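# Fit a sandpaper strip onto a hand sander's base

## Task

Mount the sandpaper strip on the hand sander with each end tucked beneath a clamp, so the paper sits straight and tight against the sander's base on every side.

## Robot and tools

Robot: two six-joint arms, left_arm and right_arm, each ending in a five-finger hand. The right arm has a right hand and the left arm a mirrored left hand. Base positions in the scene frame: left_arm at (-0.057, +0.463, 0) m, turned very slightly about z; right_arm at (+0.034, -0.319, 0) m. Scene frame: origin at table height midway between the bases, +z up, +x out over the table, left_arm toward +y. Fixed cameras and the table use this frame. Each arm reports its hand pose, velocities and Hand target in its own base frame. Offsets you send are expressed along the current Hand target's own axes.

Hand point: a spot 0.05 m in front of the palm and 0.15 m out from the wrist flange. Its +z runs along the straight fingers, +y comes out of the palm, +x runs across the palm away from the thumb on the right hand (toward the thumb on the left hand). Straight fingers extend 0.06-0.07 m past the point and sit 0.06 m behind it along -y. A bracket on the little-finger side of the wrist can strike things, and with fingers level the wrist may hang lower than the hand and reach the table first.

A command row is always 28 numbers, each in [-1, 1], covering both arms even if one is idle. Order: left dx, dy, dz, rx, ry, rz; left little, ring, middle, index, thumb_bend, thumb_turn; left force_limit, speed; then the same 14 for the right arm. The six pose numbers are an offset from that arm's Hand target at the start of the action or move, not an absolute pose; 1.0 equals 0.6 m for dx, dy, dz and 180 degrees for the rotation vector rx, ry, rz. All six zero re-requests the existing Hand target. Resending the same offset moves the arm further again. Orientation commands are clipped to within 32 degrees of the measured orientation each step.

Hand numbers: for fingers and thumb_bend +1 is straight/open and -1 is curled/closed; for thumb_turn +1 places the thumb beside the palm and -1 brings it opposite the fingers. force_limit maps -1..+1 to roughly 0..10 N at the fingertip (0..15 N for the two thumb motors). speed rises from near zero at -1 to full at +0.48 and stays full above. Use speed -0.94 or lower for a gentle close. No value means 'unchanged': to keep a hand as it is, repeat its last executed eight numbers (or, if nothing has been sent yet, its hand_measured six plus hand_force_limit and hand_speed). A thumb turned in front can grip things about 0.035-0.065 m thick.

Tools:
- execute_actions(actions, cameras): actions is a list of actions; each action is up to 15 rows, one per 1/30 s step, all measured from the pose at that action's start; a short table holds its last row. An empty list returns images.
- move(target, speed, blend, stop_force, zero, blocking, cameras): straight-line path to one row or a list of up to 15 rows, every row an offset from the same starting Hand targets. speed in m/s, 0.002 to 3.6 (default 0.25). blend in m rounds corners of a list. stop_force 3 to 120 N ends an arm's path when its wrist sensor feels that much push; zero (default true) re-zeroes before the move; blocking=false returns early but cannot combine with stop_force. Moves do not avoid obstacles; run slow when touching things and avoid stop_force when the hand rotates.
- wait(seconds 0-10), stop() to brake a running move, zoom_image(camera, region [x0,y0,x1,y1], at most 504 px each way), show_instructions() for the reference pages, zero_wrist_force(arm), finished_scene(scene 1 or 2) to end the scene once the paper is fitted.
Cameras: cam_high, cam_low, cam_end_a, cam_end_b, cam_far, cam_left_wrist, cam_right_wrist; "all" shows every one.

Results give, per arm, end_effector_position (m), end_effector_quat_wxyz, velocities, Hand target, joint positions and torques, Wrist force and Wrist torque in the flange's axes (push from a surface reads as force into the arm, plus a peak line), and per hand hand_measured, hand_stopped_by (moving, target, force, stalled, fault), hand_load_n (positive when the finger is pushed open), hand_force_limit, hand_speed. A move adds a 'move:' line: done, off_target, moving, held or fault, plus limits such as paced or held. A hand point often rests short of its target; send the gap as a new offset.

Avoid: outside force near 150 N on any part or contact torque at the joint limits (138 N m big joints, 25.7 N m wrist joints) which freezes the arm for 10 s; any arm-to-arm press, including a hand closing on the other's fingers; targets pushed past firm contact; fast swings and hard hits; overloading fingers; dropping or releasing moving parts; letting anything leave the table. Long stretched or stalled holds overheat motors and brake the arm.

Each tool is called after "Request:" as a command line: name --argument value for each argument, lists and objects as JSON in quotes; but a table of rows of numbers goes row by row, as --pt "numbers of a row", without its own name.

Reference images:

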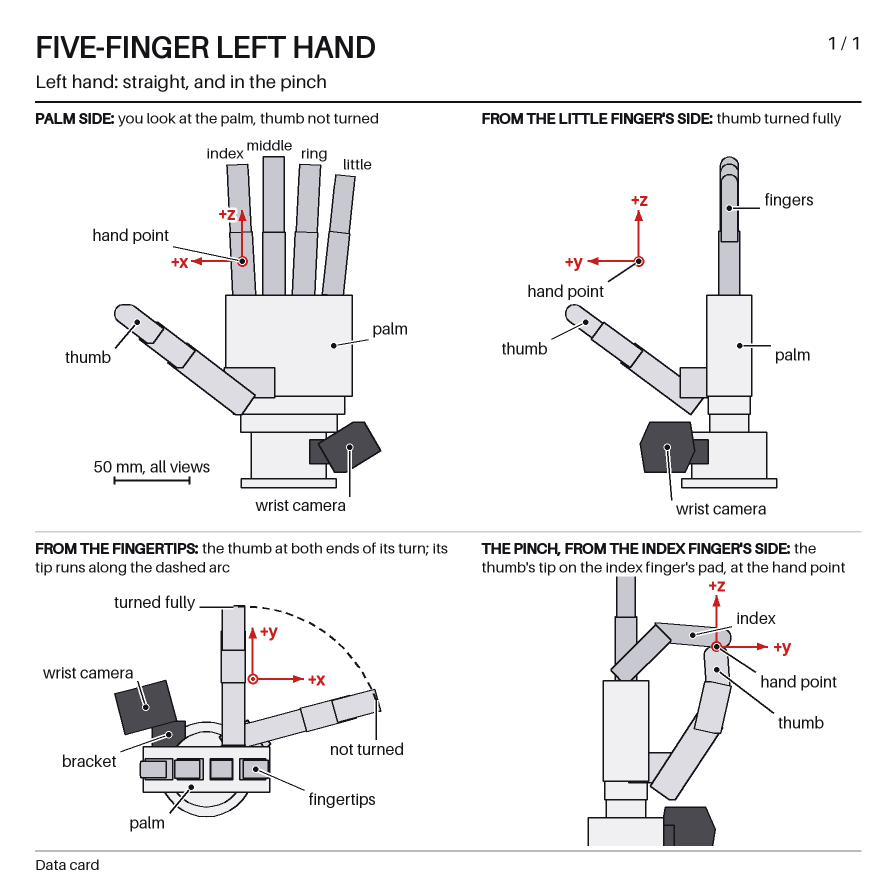

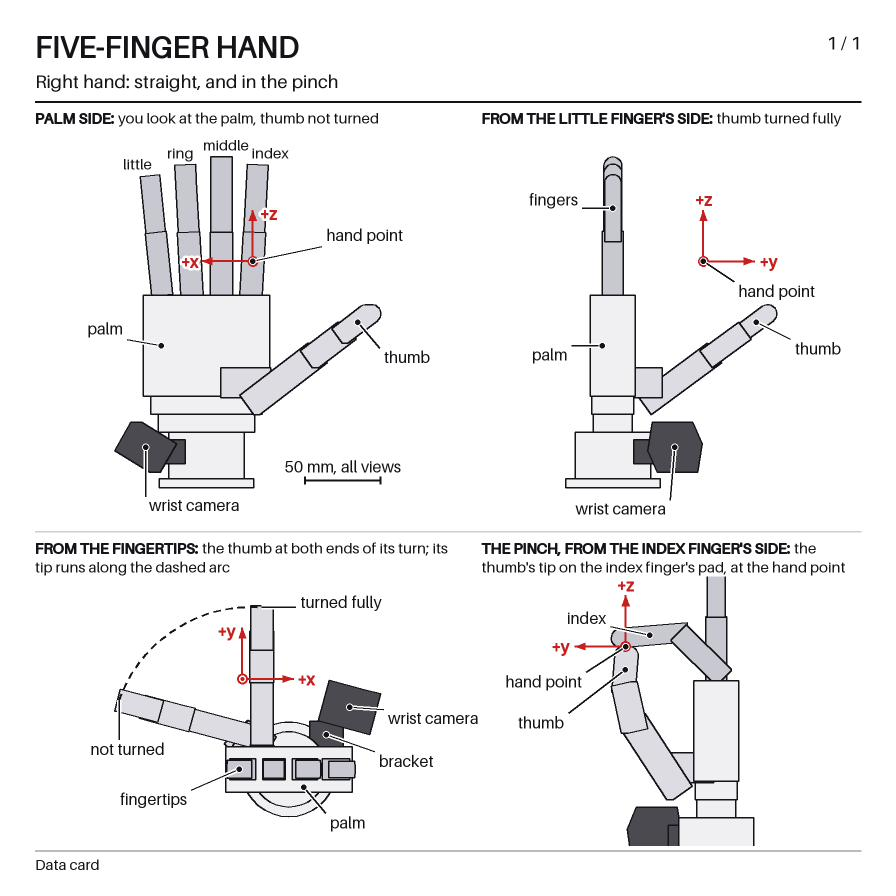

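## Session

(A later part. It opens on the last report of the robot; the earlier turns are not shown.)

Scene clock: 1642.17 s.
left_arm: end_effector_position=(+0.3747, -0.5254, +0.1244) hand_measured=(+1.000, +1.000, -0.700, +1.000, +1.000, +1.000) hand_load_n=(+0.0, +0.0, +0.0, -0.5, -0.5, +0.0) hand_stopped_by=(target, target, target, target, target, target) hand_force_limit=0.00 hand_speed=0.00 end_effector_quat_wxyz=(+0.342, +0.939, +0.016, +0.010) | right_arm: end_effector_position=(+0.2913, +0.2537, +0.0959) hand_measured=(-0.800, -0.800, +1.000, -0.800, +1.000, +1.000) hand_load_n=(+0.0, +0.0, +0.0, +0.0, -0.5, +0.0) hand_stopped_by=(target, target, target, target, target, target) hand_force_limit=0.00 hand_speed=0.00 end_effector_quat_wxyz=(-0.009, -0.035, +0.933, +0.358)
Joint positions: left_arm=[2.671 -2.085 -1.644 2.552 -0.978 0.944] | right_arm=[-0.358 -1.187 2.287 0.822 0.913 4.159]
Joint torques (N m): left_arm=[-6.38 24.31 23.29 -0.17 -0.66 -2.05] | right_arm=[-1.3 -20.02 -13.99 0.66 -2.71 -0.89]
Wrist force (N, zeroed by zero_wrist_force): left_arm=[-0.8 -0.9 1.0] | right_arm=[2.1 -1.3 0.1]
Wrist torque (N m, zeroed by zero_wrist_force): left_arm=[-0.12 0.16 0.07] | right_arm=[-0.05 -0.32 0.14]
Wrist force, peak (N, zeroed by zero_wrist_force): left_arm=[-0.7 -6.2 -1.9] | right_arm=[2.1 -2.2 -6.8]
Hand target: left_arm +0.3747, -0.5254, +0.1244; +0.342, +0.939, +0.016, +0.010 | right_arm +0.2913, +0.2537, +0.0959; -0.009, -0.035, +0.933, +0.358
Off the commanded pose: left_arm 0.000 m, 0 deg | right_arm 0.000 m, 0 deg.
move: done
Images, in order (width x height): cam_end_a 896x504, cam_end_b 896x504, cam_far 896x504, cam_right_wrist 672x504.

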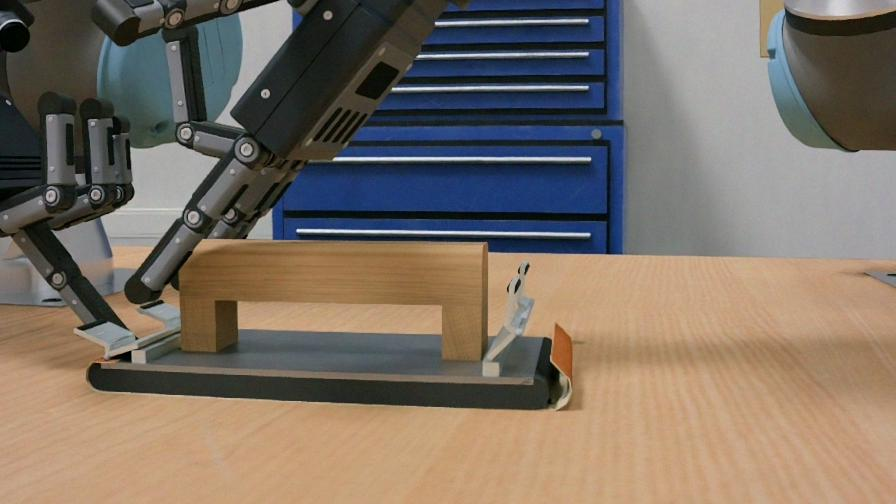

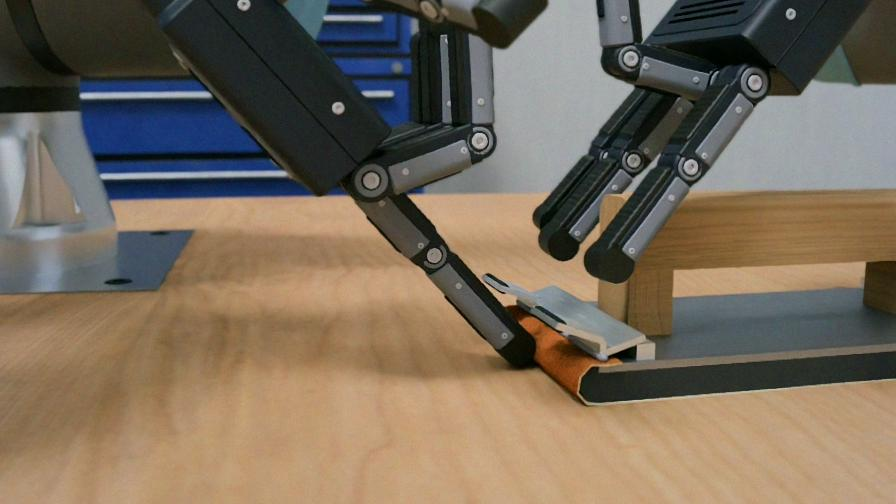

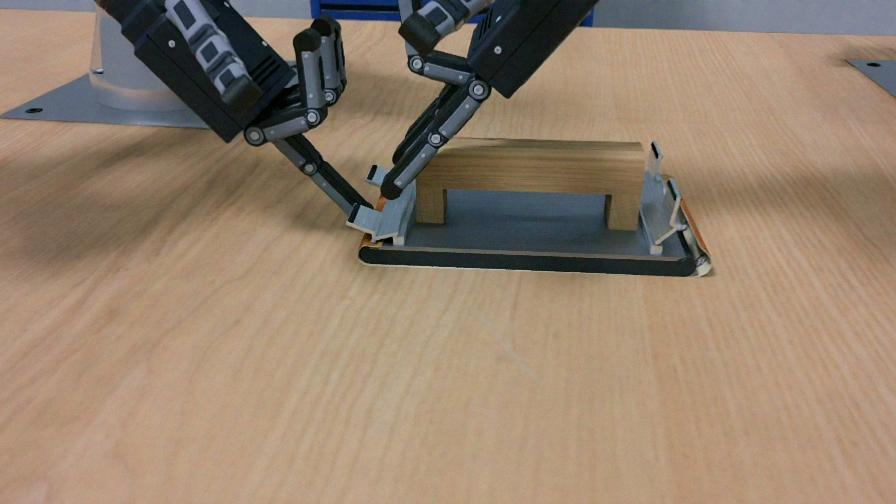

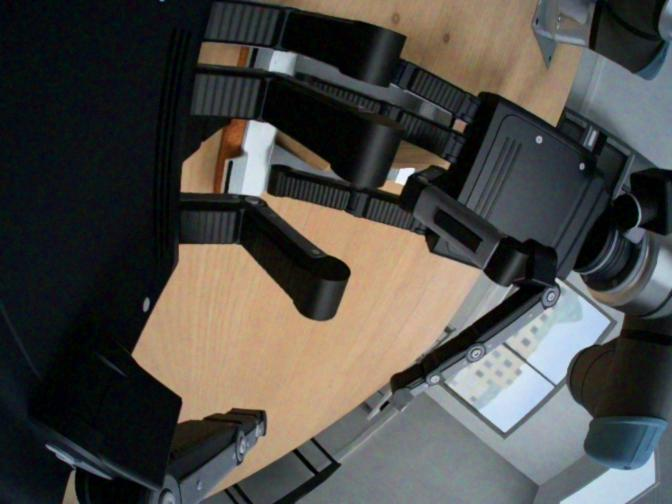

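Request:
move --pt "0.0015 0.0623 -0.0998 0 0 0 1 1 -0.7 1 1 1 0 0 0 0 0 0 0 0 -0.8 -0.8 1 -0.8 1 1 0 0" --pt "-0.0007 -0.2228 -0.3302 0 0 0 -0.8 -0.8 1 -0.8 1 1 0 0 0 0 0 0 0 0 -0.8 -0.8 1 -0.8 1 1 0 0" --pt "-0.003 -0.2933 -0.1947 0 0 0 -0.8 -0.8 1 -0.8 1 1 0 0 0 0 0 0 0 0 -0.8 -0.8 1 -0.8 1 1 0 0" --speed 0.15 --cameras '["cam_high","cam_far","cam_end_b","cam_end_a","cam_left_wrist","cam_right_wrist"]'

Request:
zoom_image --camera "cam_end_a" --region '[450, 220, 690, 430]'

Request:
zoom_image --camera "cam_far" --region '[620, 110, 800, 290]'

Request:
zoom_image --camera "cam_left_wrist" --region '[200, 0, 500, 220]'

Request:
zoom_image --camera "cam_right_wrist" --region '[340, 20, 640, 240]'

Scene clock: 1679.83 s.
left_arm: end_effector_position=(+0.3652, -0.3157, +0.1007) hand_measured=(-0.800, -0.800, +1.000, -0.800, +1.000, +1.000) hand_load_n=(+0.0, +0.0, +0.0, +0.5, +0.0, +0.0) hand_stopped_by=(target, target, target, target, target, target) hand_force_limit=0.00 hand_speed=0.00 end_effector_quat_wxyz=(+0.342, +0.939, +0.016, +0.010) | right_arm: end_effector_position=(+0.2913, +0.2537, +0.0959) hand_measured=(-0.800, -0.800, +1.000, -0.800, +1.000, +1.000) hand_load_n=(+0.0, +0.0, +0.0, +0.5, +0.0, +0.0) hand_stopped_by=(target, target, target, target, target, target) hand_force_limit=0.00 hand_speed=0.00 end_effector_quat_wxyz=(-0.009, -0.035, +0.933, +0.358)
Joint positions: left_arm=[3.214 -1.973 -2.049 2.43 -0.872 1.616] | right_arm=[-0.358 -1.187 2.287 0.822 0.913 4.159]
Joint torques (N m): left_arm=[-6.4 15.01 19.36 -0.91 2.08 -2.02] | right_arm=[4.4 -25.57 -14.15 0.59 -2.7 -0.87]
Wrist force (N, zeroed by zero_wrist_force): left_arm=[-0.9 -0.6 0.9] | right_arm=[1.9 -1.3 -0.5]
Wrist torque (N m, zeroed by zero_wrist_force): left_arm=[-0.09 0.17 0.05] | right_arm=[-0.03 -0.27 0.12]
Wrist force, peak (N, zeroed by zero_wrist_force): left_arm=[-0.6 -1.3 1.8] | right_arm=[2.3 -1.5 -0.3]
Hand target: left_arm +0.3652, -0.3158, +0.1006; +0.342, +0.939, +0.016, +0.010 | right_arm +0.2913, +0.2537, +0.0959; -0.009, -0.035, +0.933, +0.358
Off the commanded pose: left_arm 0.000 m, 0 deg | right_arm 0.000 m, 0 deg.
move: done
Images, in order (width x height): cam_high 896x504, cam_end_a 896x504, cam_end_b 896x504, cam_far 896x504, cam_left_wrist 672x504, cam_right_wrist 672x504.

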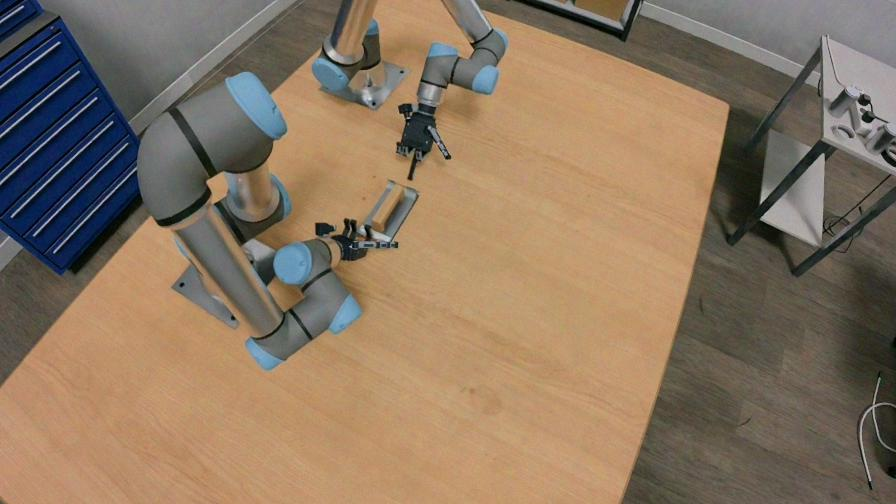

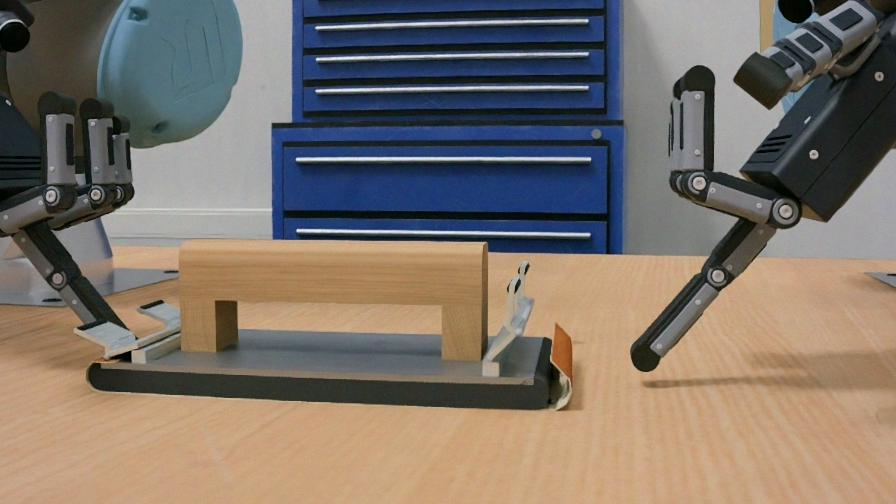

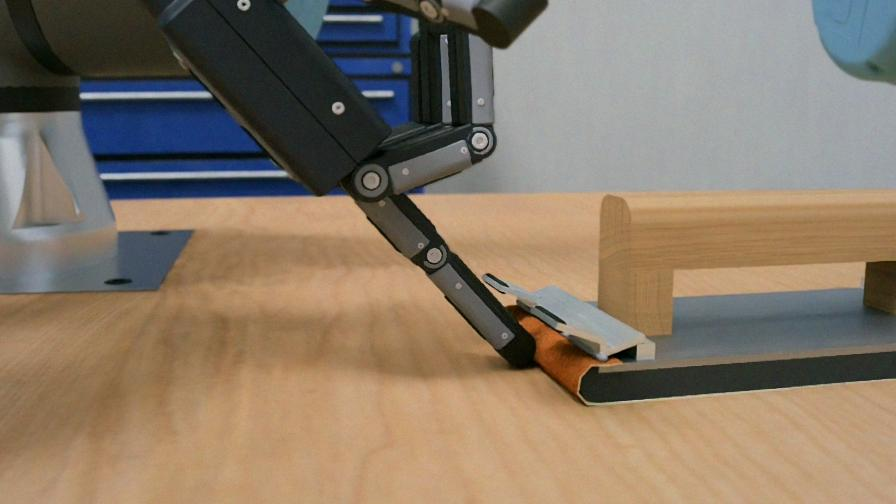

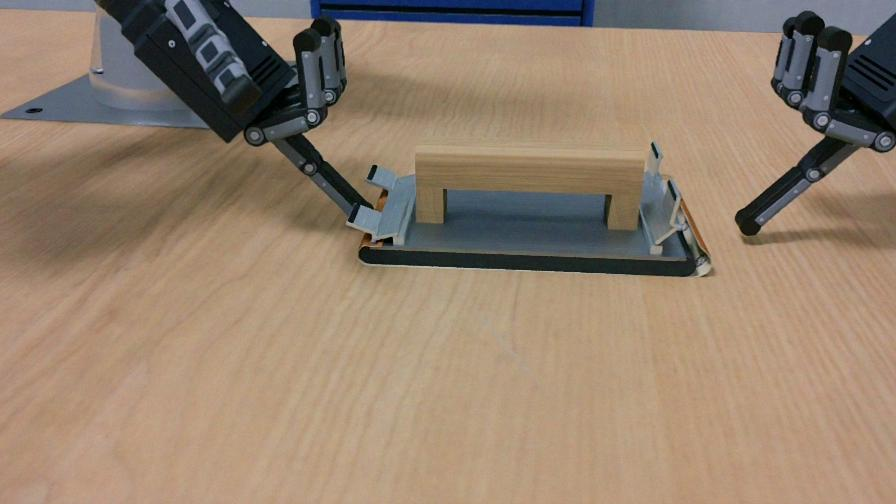

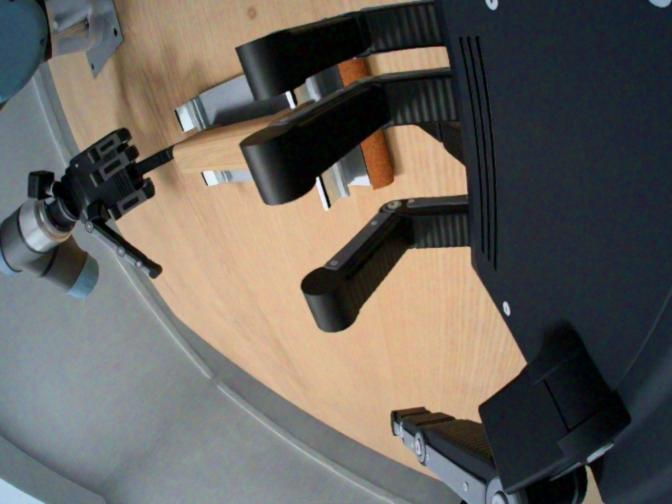

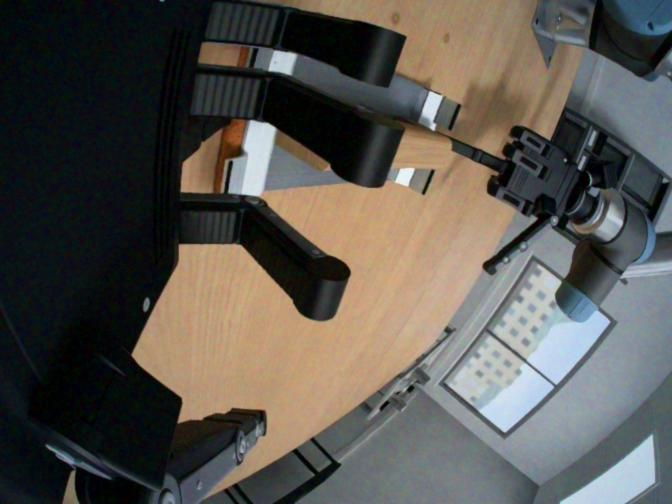

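Scaled by 2.100 from the camera's 896x504 image, which has a finer 1280x720 frame.

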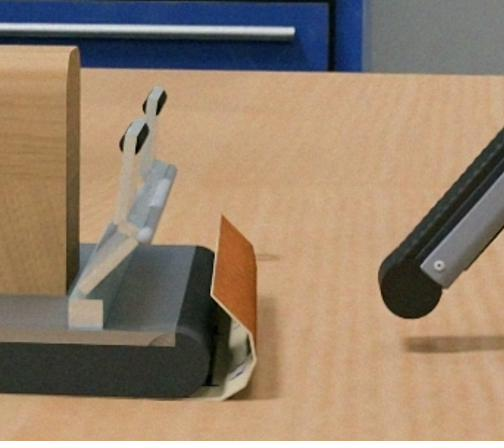

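Scaled by 2.800 from the camera's 896x504 image, which has a finer 1280x720 frame.

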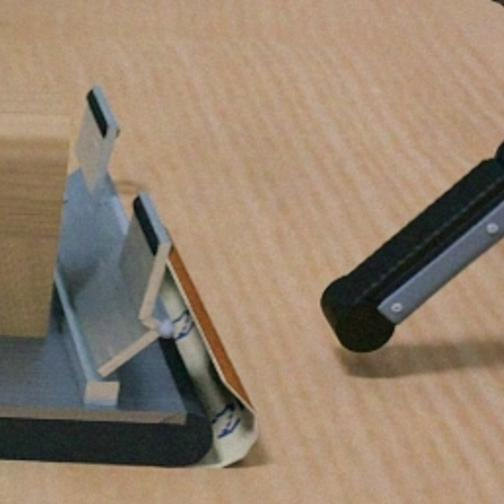

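Scaled by 1.680 from the camera's 672x504 image, which has a finer 960x720 frame.

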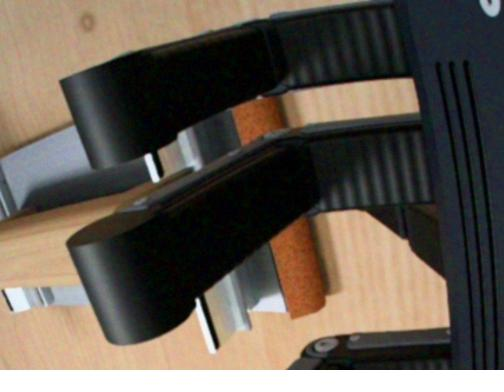

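Scaled by 1.680 from the camera's 672x504 image, which has a finer 960x720 frame.

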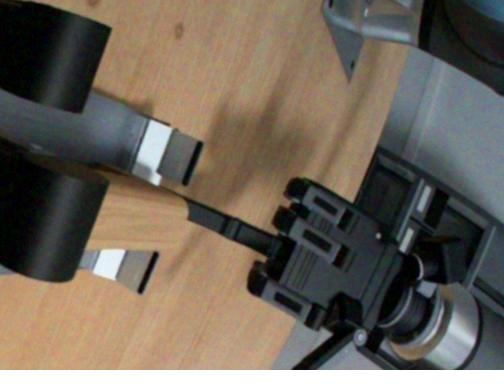

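Request:
move --pt "0 0.0163 0.027 0 0 0 -0.8 -0.8 1 -0.8 1 1 0 0 0 0 0 0 0 0 -0.8 -0.8 1 -0.8 1 1 0 0" --speed 0.05 --stop_force 5 --cameras '["cam_far","cam_end_a"]'

Request:
zoom_image --camera "cam_end_a" --region '[450, 220, 690, 430]'

Request:
zoom_image --camera "cam_far" --region '[620, 110, 800, 290]'

Scene clock: 1697.40 s.
left_arm: end_effector_position=(+0.3659, -0.3336, +0.0945) hand_measured=(-0.800, -0.800, +1.000, -0.800, +1.000, +1.000) hand_load_n=(+0.0, +0.0, +0.0, +0.0, +0.0, +0.0) hand_stopped_by=(target, target, target, target, target, target) hand_force_limit=0.00 hand_speed=0.00 end_effector_quat_wxyz=(+0.342, +0.939, +0.016, +0.010) | right_arm: end_effector_position=(+0.2913, +0.2537, +0.0959) hand_measured=(-0.800, -0.800, +1.000, -0.800, +1.000, +1.000) hand_load_n=(+0.0, +0.0, +0.0, +0.0, -0.5, +0.0) hand_stopped_by=(target, target, target, target, target, target) hand_force_limit=0.00 hand_speed=0.00 end_effector_quat_wxyz=(-0.009, -0.035, +0.933, +0.358)
Joint positions: left_arm=[3.158 -1.989 -2.029 2.473 -0.872 1.543] | right_arm=[-0.358 -1.187 2.287 0.822 0.913 4.159]
Joint torques (N m): left_arm=[-6.65 17.04 19.84 -0.75 -0.34 -2.06] | right_arm=[7.12 -29.14 -14.33 0.59 -2.71 -0.7]
Wrist force (N, zeroed by zero_wrist_force): left_arm=[-0.8 -0.7 0.9] | right_arm=[2.1 -1.4 -0.4]
Wrist torque (N m, zeroed by zero_wrist_force): left_arm=[-0.11 0.15 0.06] | right_arm=[-0.06 -0.30 0.12]
Wrist force, peak (N, zeroed by zero_wrist_force): left_arm=[-1.1 -0.9 1.2] | right_arm=[2.4 -1.5 0.0]
Hand target: left_arm +0.3659, -0.3337, +0.0945; +0.342, +0.939, +0.016, +0.010 | right_arm +0.2913, +0.2537, +0.0959; -0.009, -0.035, +0.933, +0.358
Off the commanded pose: left_arm 0.000 m, 0 deg | right_arm 0.000 m, 0 deg.
move: done
Images, in order (width x height): cam_end_a 896x504, cam_far 896x504.

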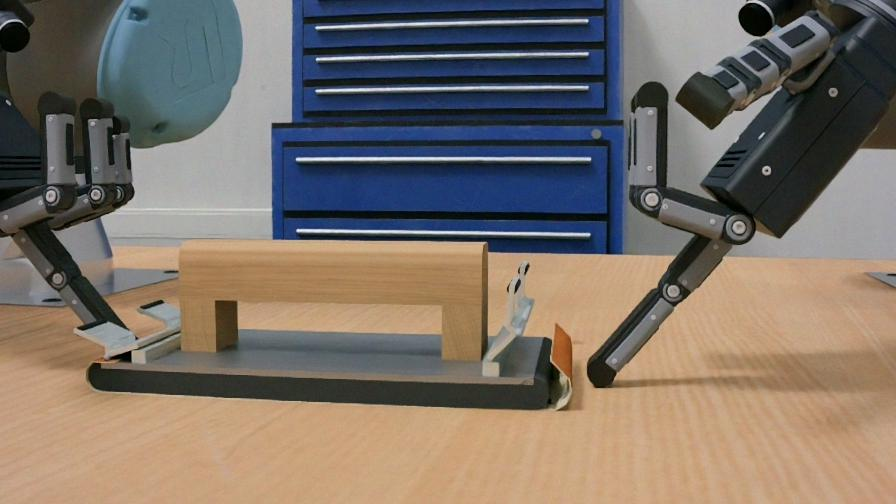

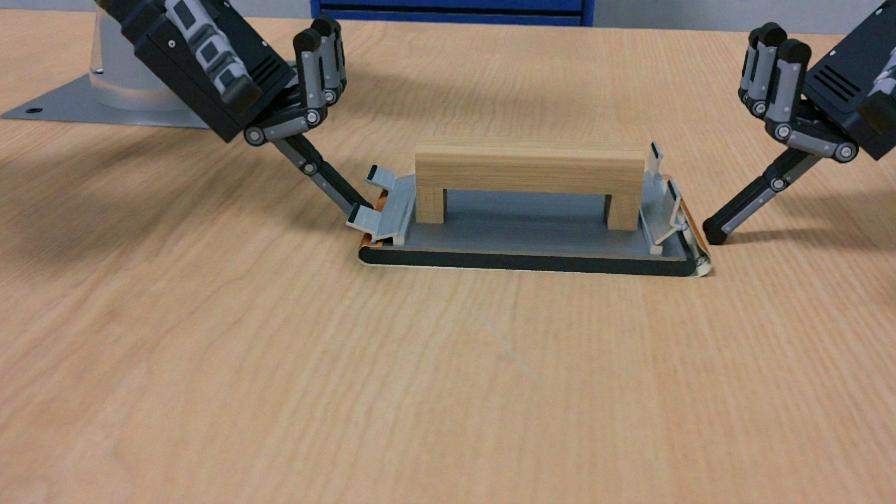

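Scaled by 2.100 from the camera's 896x504 image, which has a finer 1280x720 frame.

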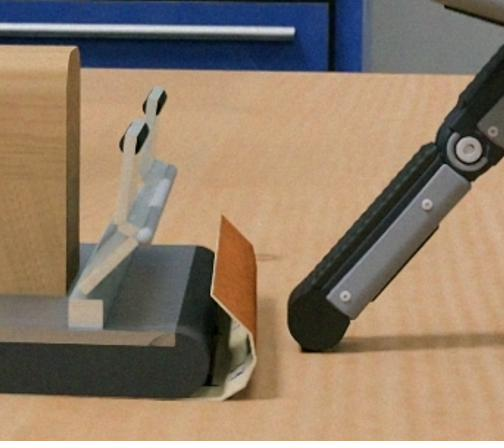

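Scaled by 2.800 from the camera's 896x504 image, which has a finer 1280x720 frame.

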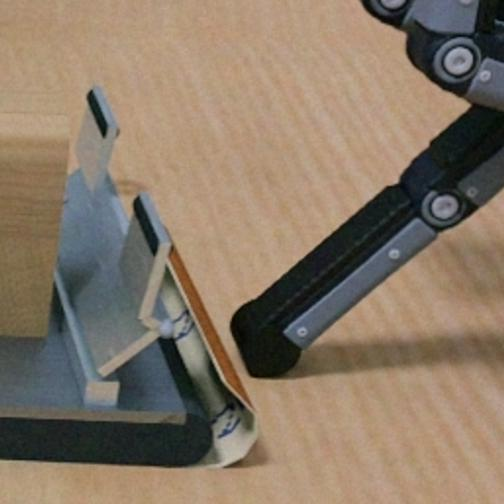

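Request:
move --pt "0.0006 0.0227 0.017 0 0 0 -0.8 -0.8 1 -0.8 1 1 0 0 0 0 0 0 0 0 -0.8 -0.8 1 -0.8 1 1 0 0" --speed 0.02 --stop_force 6 --cameras '["cam_far","cam_end_a","cam_end_b"]'

Request:
zoom_image --camera "cam_end_a" --region '[450, 220, 690, 430]'

Request:
zoom_image --camera "cam_far" --region '[620, 110, 800, 290]'

Request:
zoom_image --camera "cam_far" --region '[290, 80, 450, 280]'

Scene clock: 1706.93 s.
left_arm: end_effector_position=(+0.3667, -0.3472, +0.0953) hand_measured=(-0.800, -0.800, +1.000, -0.800, +1.000, +1.000) hand_load_n=(+0.0, +0.0, -0.5, +0.0, +0.0, +0.0) hand_stopped_by=(target, target, target, target, target, target) hand_force_limit=0.00 hand_speed=0.00 end_effector_quat_wxyz=(+0.342, +0.939, +0.016, +0.010) | right_arm: end_effector_position=(+0.2913, +0.2537, +0.0959) hand_measured=(-0.800, -0.800, +1.000, -0.800, +1.000, +1.000) hand_load_n=(+0.0, +0.0, +0.0, +0.0, +0.0, +0.0) hand_stopped_by=(target, target, target, target, target, target) hand_force_limit=0.00 hand_speed=0.00 end_effector_quat_wxyz=(-0.009, -0.035, +0.933, +0.358)
Joint positions: left_arm=[3.117 -1.991 -2.009 2.489 -0.874 1.489] | right_arm=[-0.358 -1.187 2.287 0.822 0.913 4.159]
Joint torques (N m): left_arm=[7.77 31.93 0.1 -4.04 2.02 1.59] | right_arm=[10.26 -32.4 -14.21 1.83 -2.73 -0.56]
Wrist force (N, zeroed by zero_wrist_force): left_arm=[-0.8 -0.8 -4.5] | right_arm=[2.2 -3.1 -2.1]
Wrist torque (N m, zeroed by zero_wrist_force): left_arm=[0.19 0.04 -0.04] | right_arm=[0.13 -0.28 0.10]
Wrist force, peak (N, zeroed by zero_wrist_force): left_arm=[-1.4 -5.5 -9.8] | right_arm=[1.9 -3.9 -2.9]
Hand target: left_arm +0.3667, -0.3472, +0.0953; +0.342, +0.939, +0.016, +0.010 (not the last commanded pose) | right_arm +0.2913, +0.2537, +0.0959; -0.009, -0.035, +0.933, +0.358
Off the commanded pose: left_arm 0.003 m, 0 deg | right_arm 0.000 m, 0 deg.
move: contact (left_arm)
Images, in order (width x height): cam_end_a 896x504, cam_end_b 896x504, cam_far 896x504.

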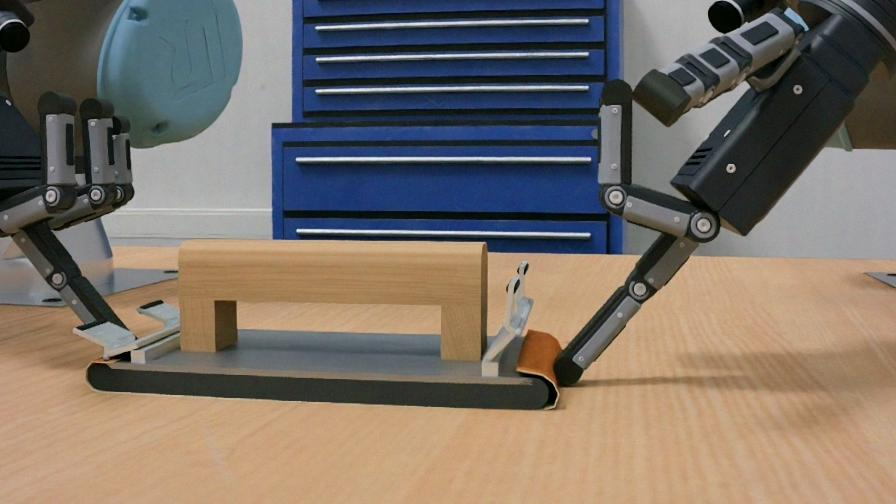

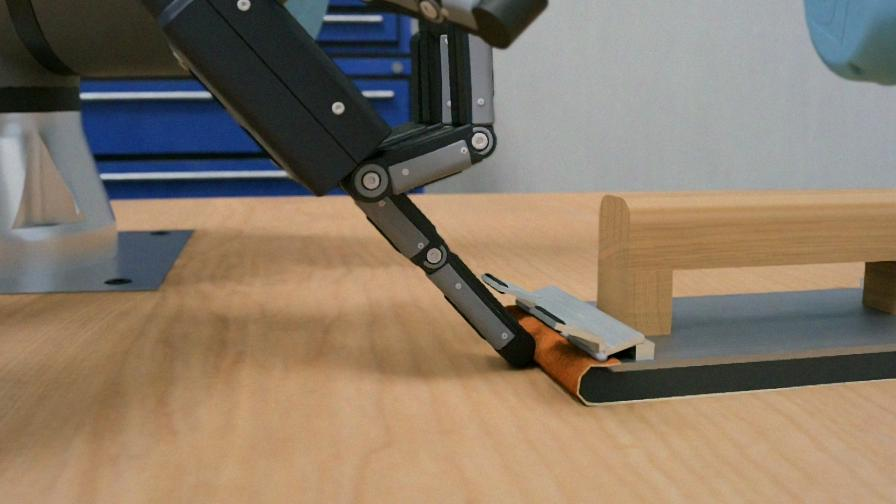

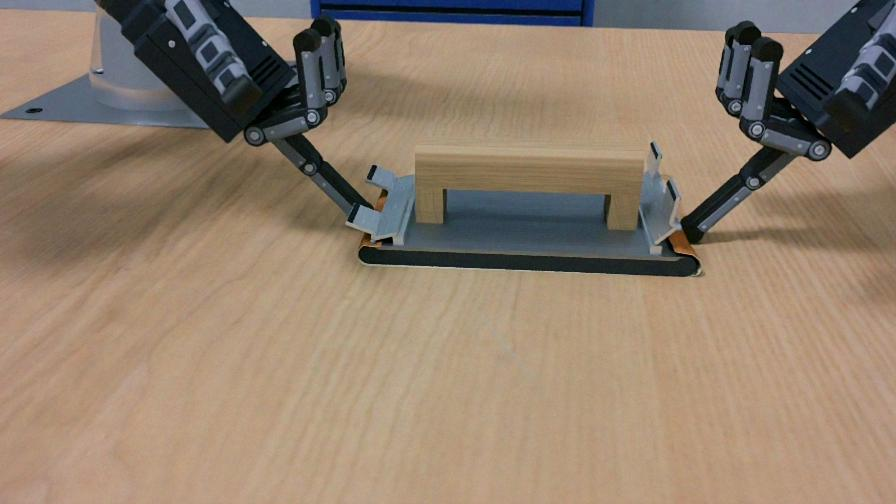

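Scaled by 2.100 from the camera's 896x504 image, which has a finer 1280x720 frame.

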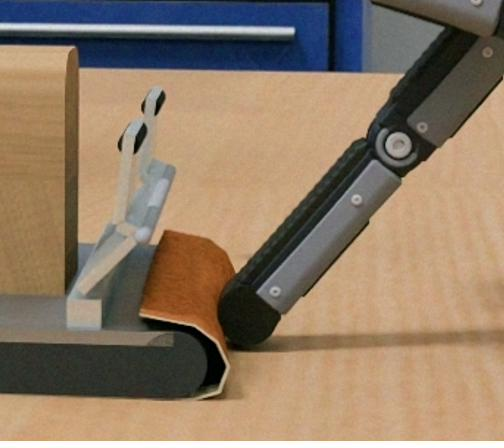

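Scaled by 2.800 from the camera's 896x504 image, which has a finer 1280x720 frame.

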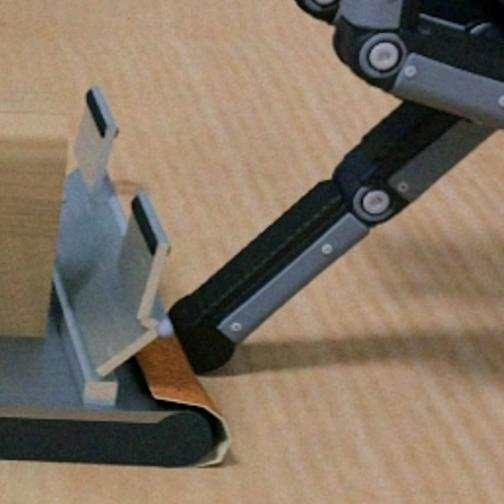

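Scaled by 2.520 from the camera's 896x504 image, which has a finer 1280x720 frame.

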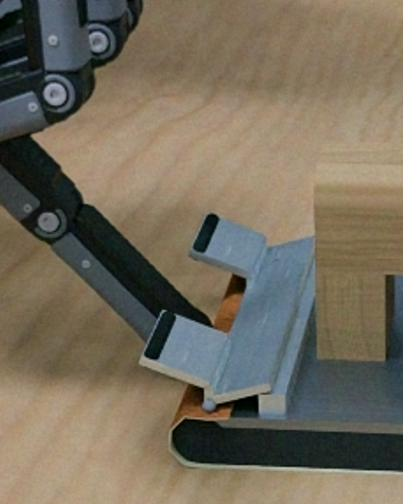

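Request:
move --pt "0 0 0 0 0 0 -0.8 -0.8 1 -0.8 1 1 0 0 0.0023 -0.0191 -0.0284 0 0 0 -0.8 -0.8 1 -0.8 1 1 0 0" --pt "0 0 0 0 0 0 -0.8 -0.8 1 -0.8 1 1 0 0 0.002 0.0901 -0.1747 0 0 0 -0.8 1 -0.8 1 1 1 0 0" --pt "0 0 0 0 0 0 -0.8 -0.8 1 -0.8 1 1 0 0 -0.0151 0.3073 0.0209 0 0 0 -0.8 1 -0.8 1 1 1 0 0" --pt "0 0 0 0 0 0 -0.8 -0.8 1 -0.8 1 1 0 0 -0.0159 0.2447 0.1278 0 0 0 -0.8 1 -0.8 1 1 1 0 0" --speed 0.15 --cameras '["cam_high","cam_far","cam_end_a","cam_end_b","cam_left_wrist","cam_right_wrist"]'

Request:
zoom_image --camera "cam_end_a" --region '[400, 180, 690, 430]'

Request:
zoom_image --camera "cam_far" --region '[580, 80, 760, 290]'

Request:
zoom_image --camera "cam_high" --region '[340, 140, 450, 250]'

Request:
zoom_image --camera "cam_end_b" --region '[440, 200, 720, 420]'

Scene clock: 1739.27 s.
left_arm: end_effector_position=(+0.3667, -0.3472, +0.0953) hand_measured=(-0.800, -0.800, +1.000, -0.800, +1.000, +1.000) hand_load_n=(+0.0, +0.0, -0.5, +0.0, +0.0, +0.0) hand_stopped_by=(target, target, target, target, target, target) hand_force_limit=0.00 hand_speed=0.00 end_effector_quat_wxyz=(+0.342, +0.939, +0.016, +0.010) | right_arm: end_effector_position=(+0.2890, +0.4143, +0.1373) hand_measured=(-0.800, +1.000, -0.800, +1.000, +1.000, +1.000) hand_load_n=(+0.0, -3.5, +0.0, +0.0, +0.0, +0.0) hand_stopped_by=(target, target, target, target, target, target) hand_force_limit=0.00 hand_speed=0.00 end_effector_quat_wxyz=(-0.009, -0.035, +0.933, +0.358)
Joint positions: left_arm=[3.117 -1.991 -2.009 2.489 -0.874 1.489] | right_arm=[0.229 -1.27 2.033 0.66 0.85 4.923]
Joint torques (N m): left_arm=[7 31.52 0.32 -3.75 1.61 1.57] | right_arm=[10.84 -12.55 -6.21 -2.48 2.24 1.42]
Wrist force (N, zeroed by zero_wrist_force): left_arm=[-0.3 -1.2 -5.2] | right_arm=[9.8 2.5 -3.6]
Wrist torque (N m, zeroed by zero_wrist_force): left_arm=[0.23 0.13 -0.01] | right_arm=[0.02 0.21 0.61]
Wrist force, peak (N, zeroed by zero_wrist_force): left_arm=[-0.2 -0.8 -5.7] | right_arm=[11.3 3.5 -5.8]
Hand target: left_arm +0.3667, -0.3472, +0.0953; +0.342, +0.939, +0.016, +0.010 | right_arm +0.2891, +0.4143, +0.1372; -0.009, -0.035, +0.933, +0.358
Off the commanded pose: left_arm 0.000 m, 0 deg | right_arm 0.000 m, 0 deg.
move: done
Images, in order (width x height): cam_high 896x504, cam_end_a 896x504, cam_end_b 896x504, cam_far 896x504, cam_left_wrist 672x504, cam_right_wrist 672x504.

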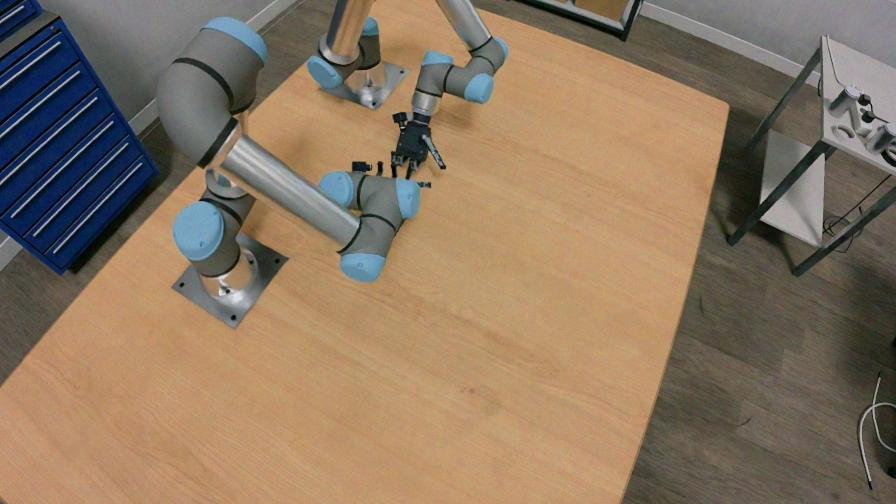

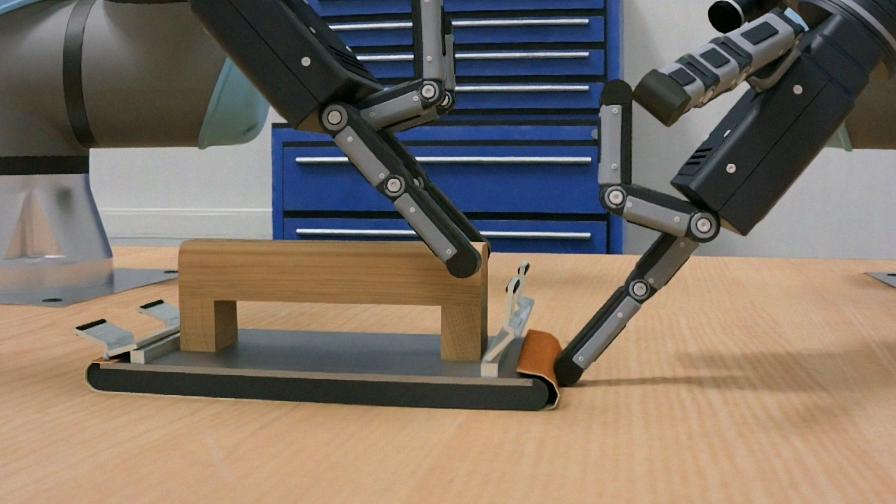

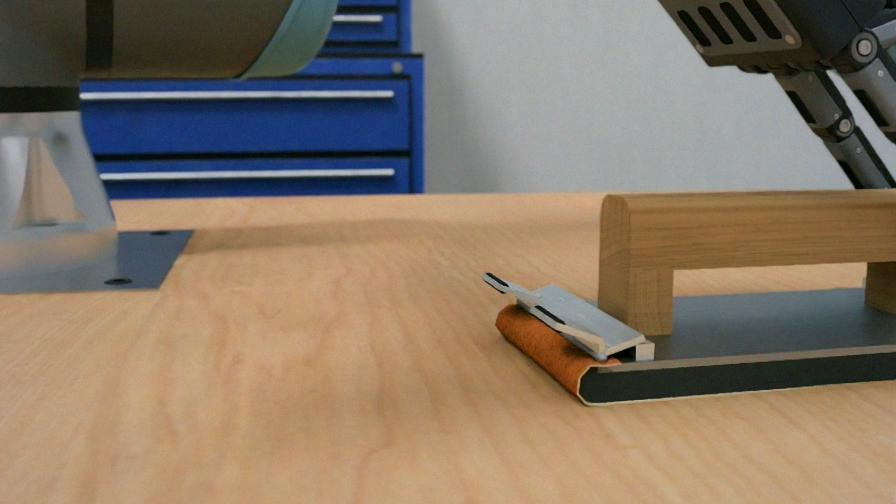

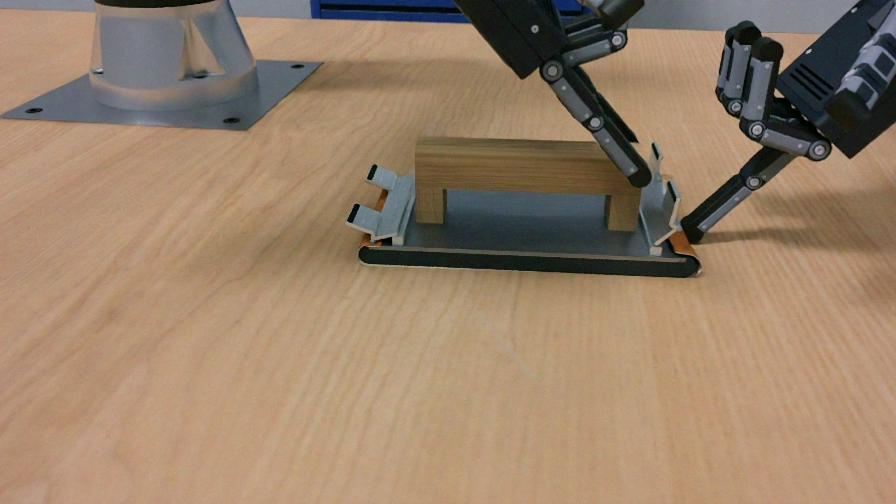

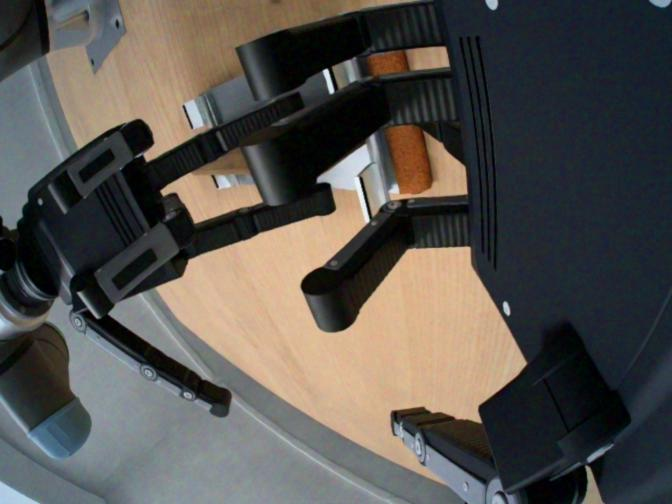

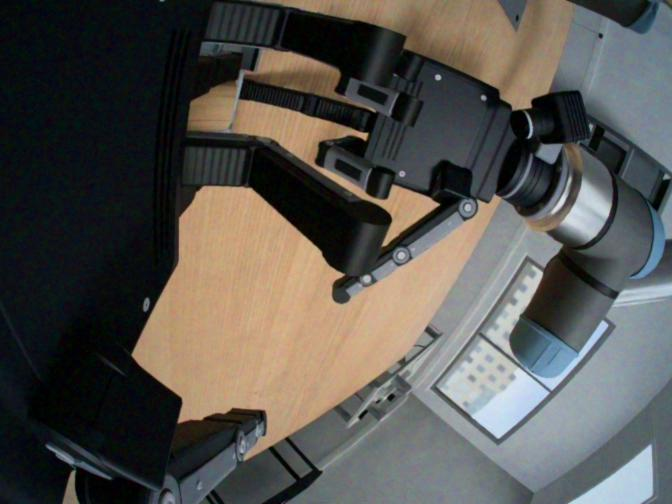

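Scaled by 1.738 from the camera's 896x504 image, which has a finer 1280x720 frame.

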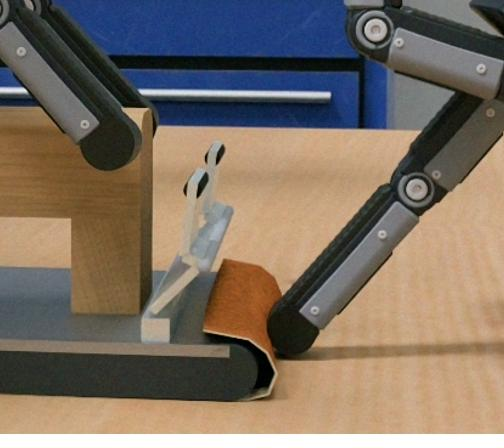

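Scaled by 2.400 from the camera's 896x504 image, which has a finer 1280x720 frame.

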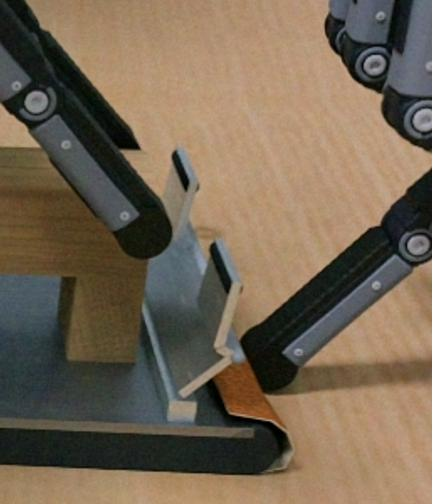

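Scaled by 4.582 from the camera's 896x504 image, which has a finer 1280x720 frame.

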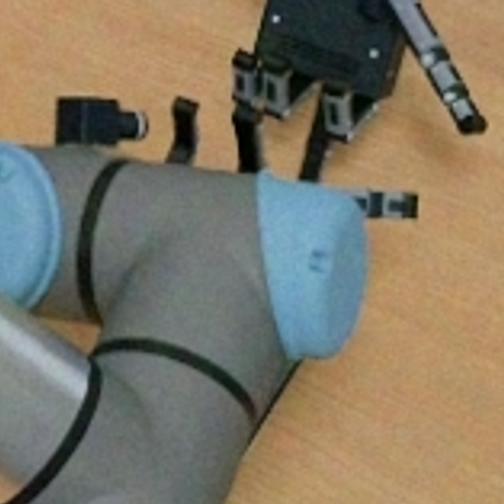

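Scaled by 1.800 from the camera's 896x504 image, which has a finer 1280x720 frame.

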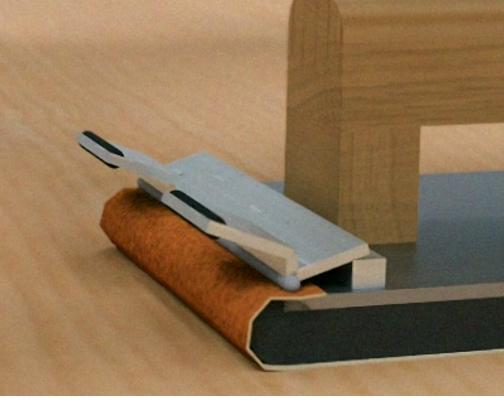

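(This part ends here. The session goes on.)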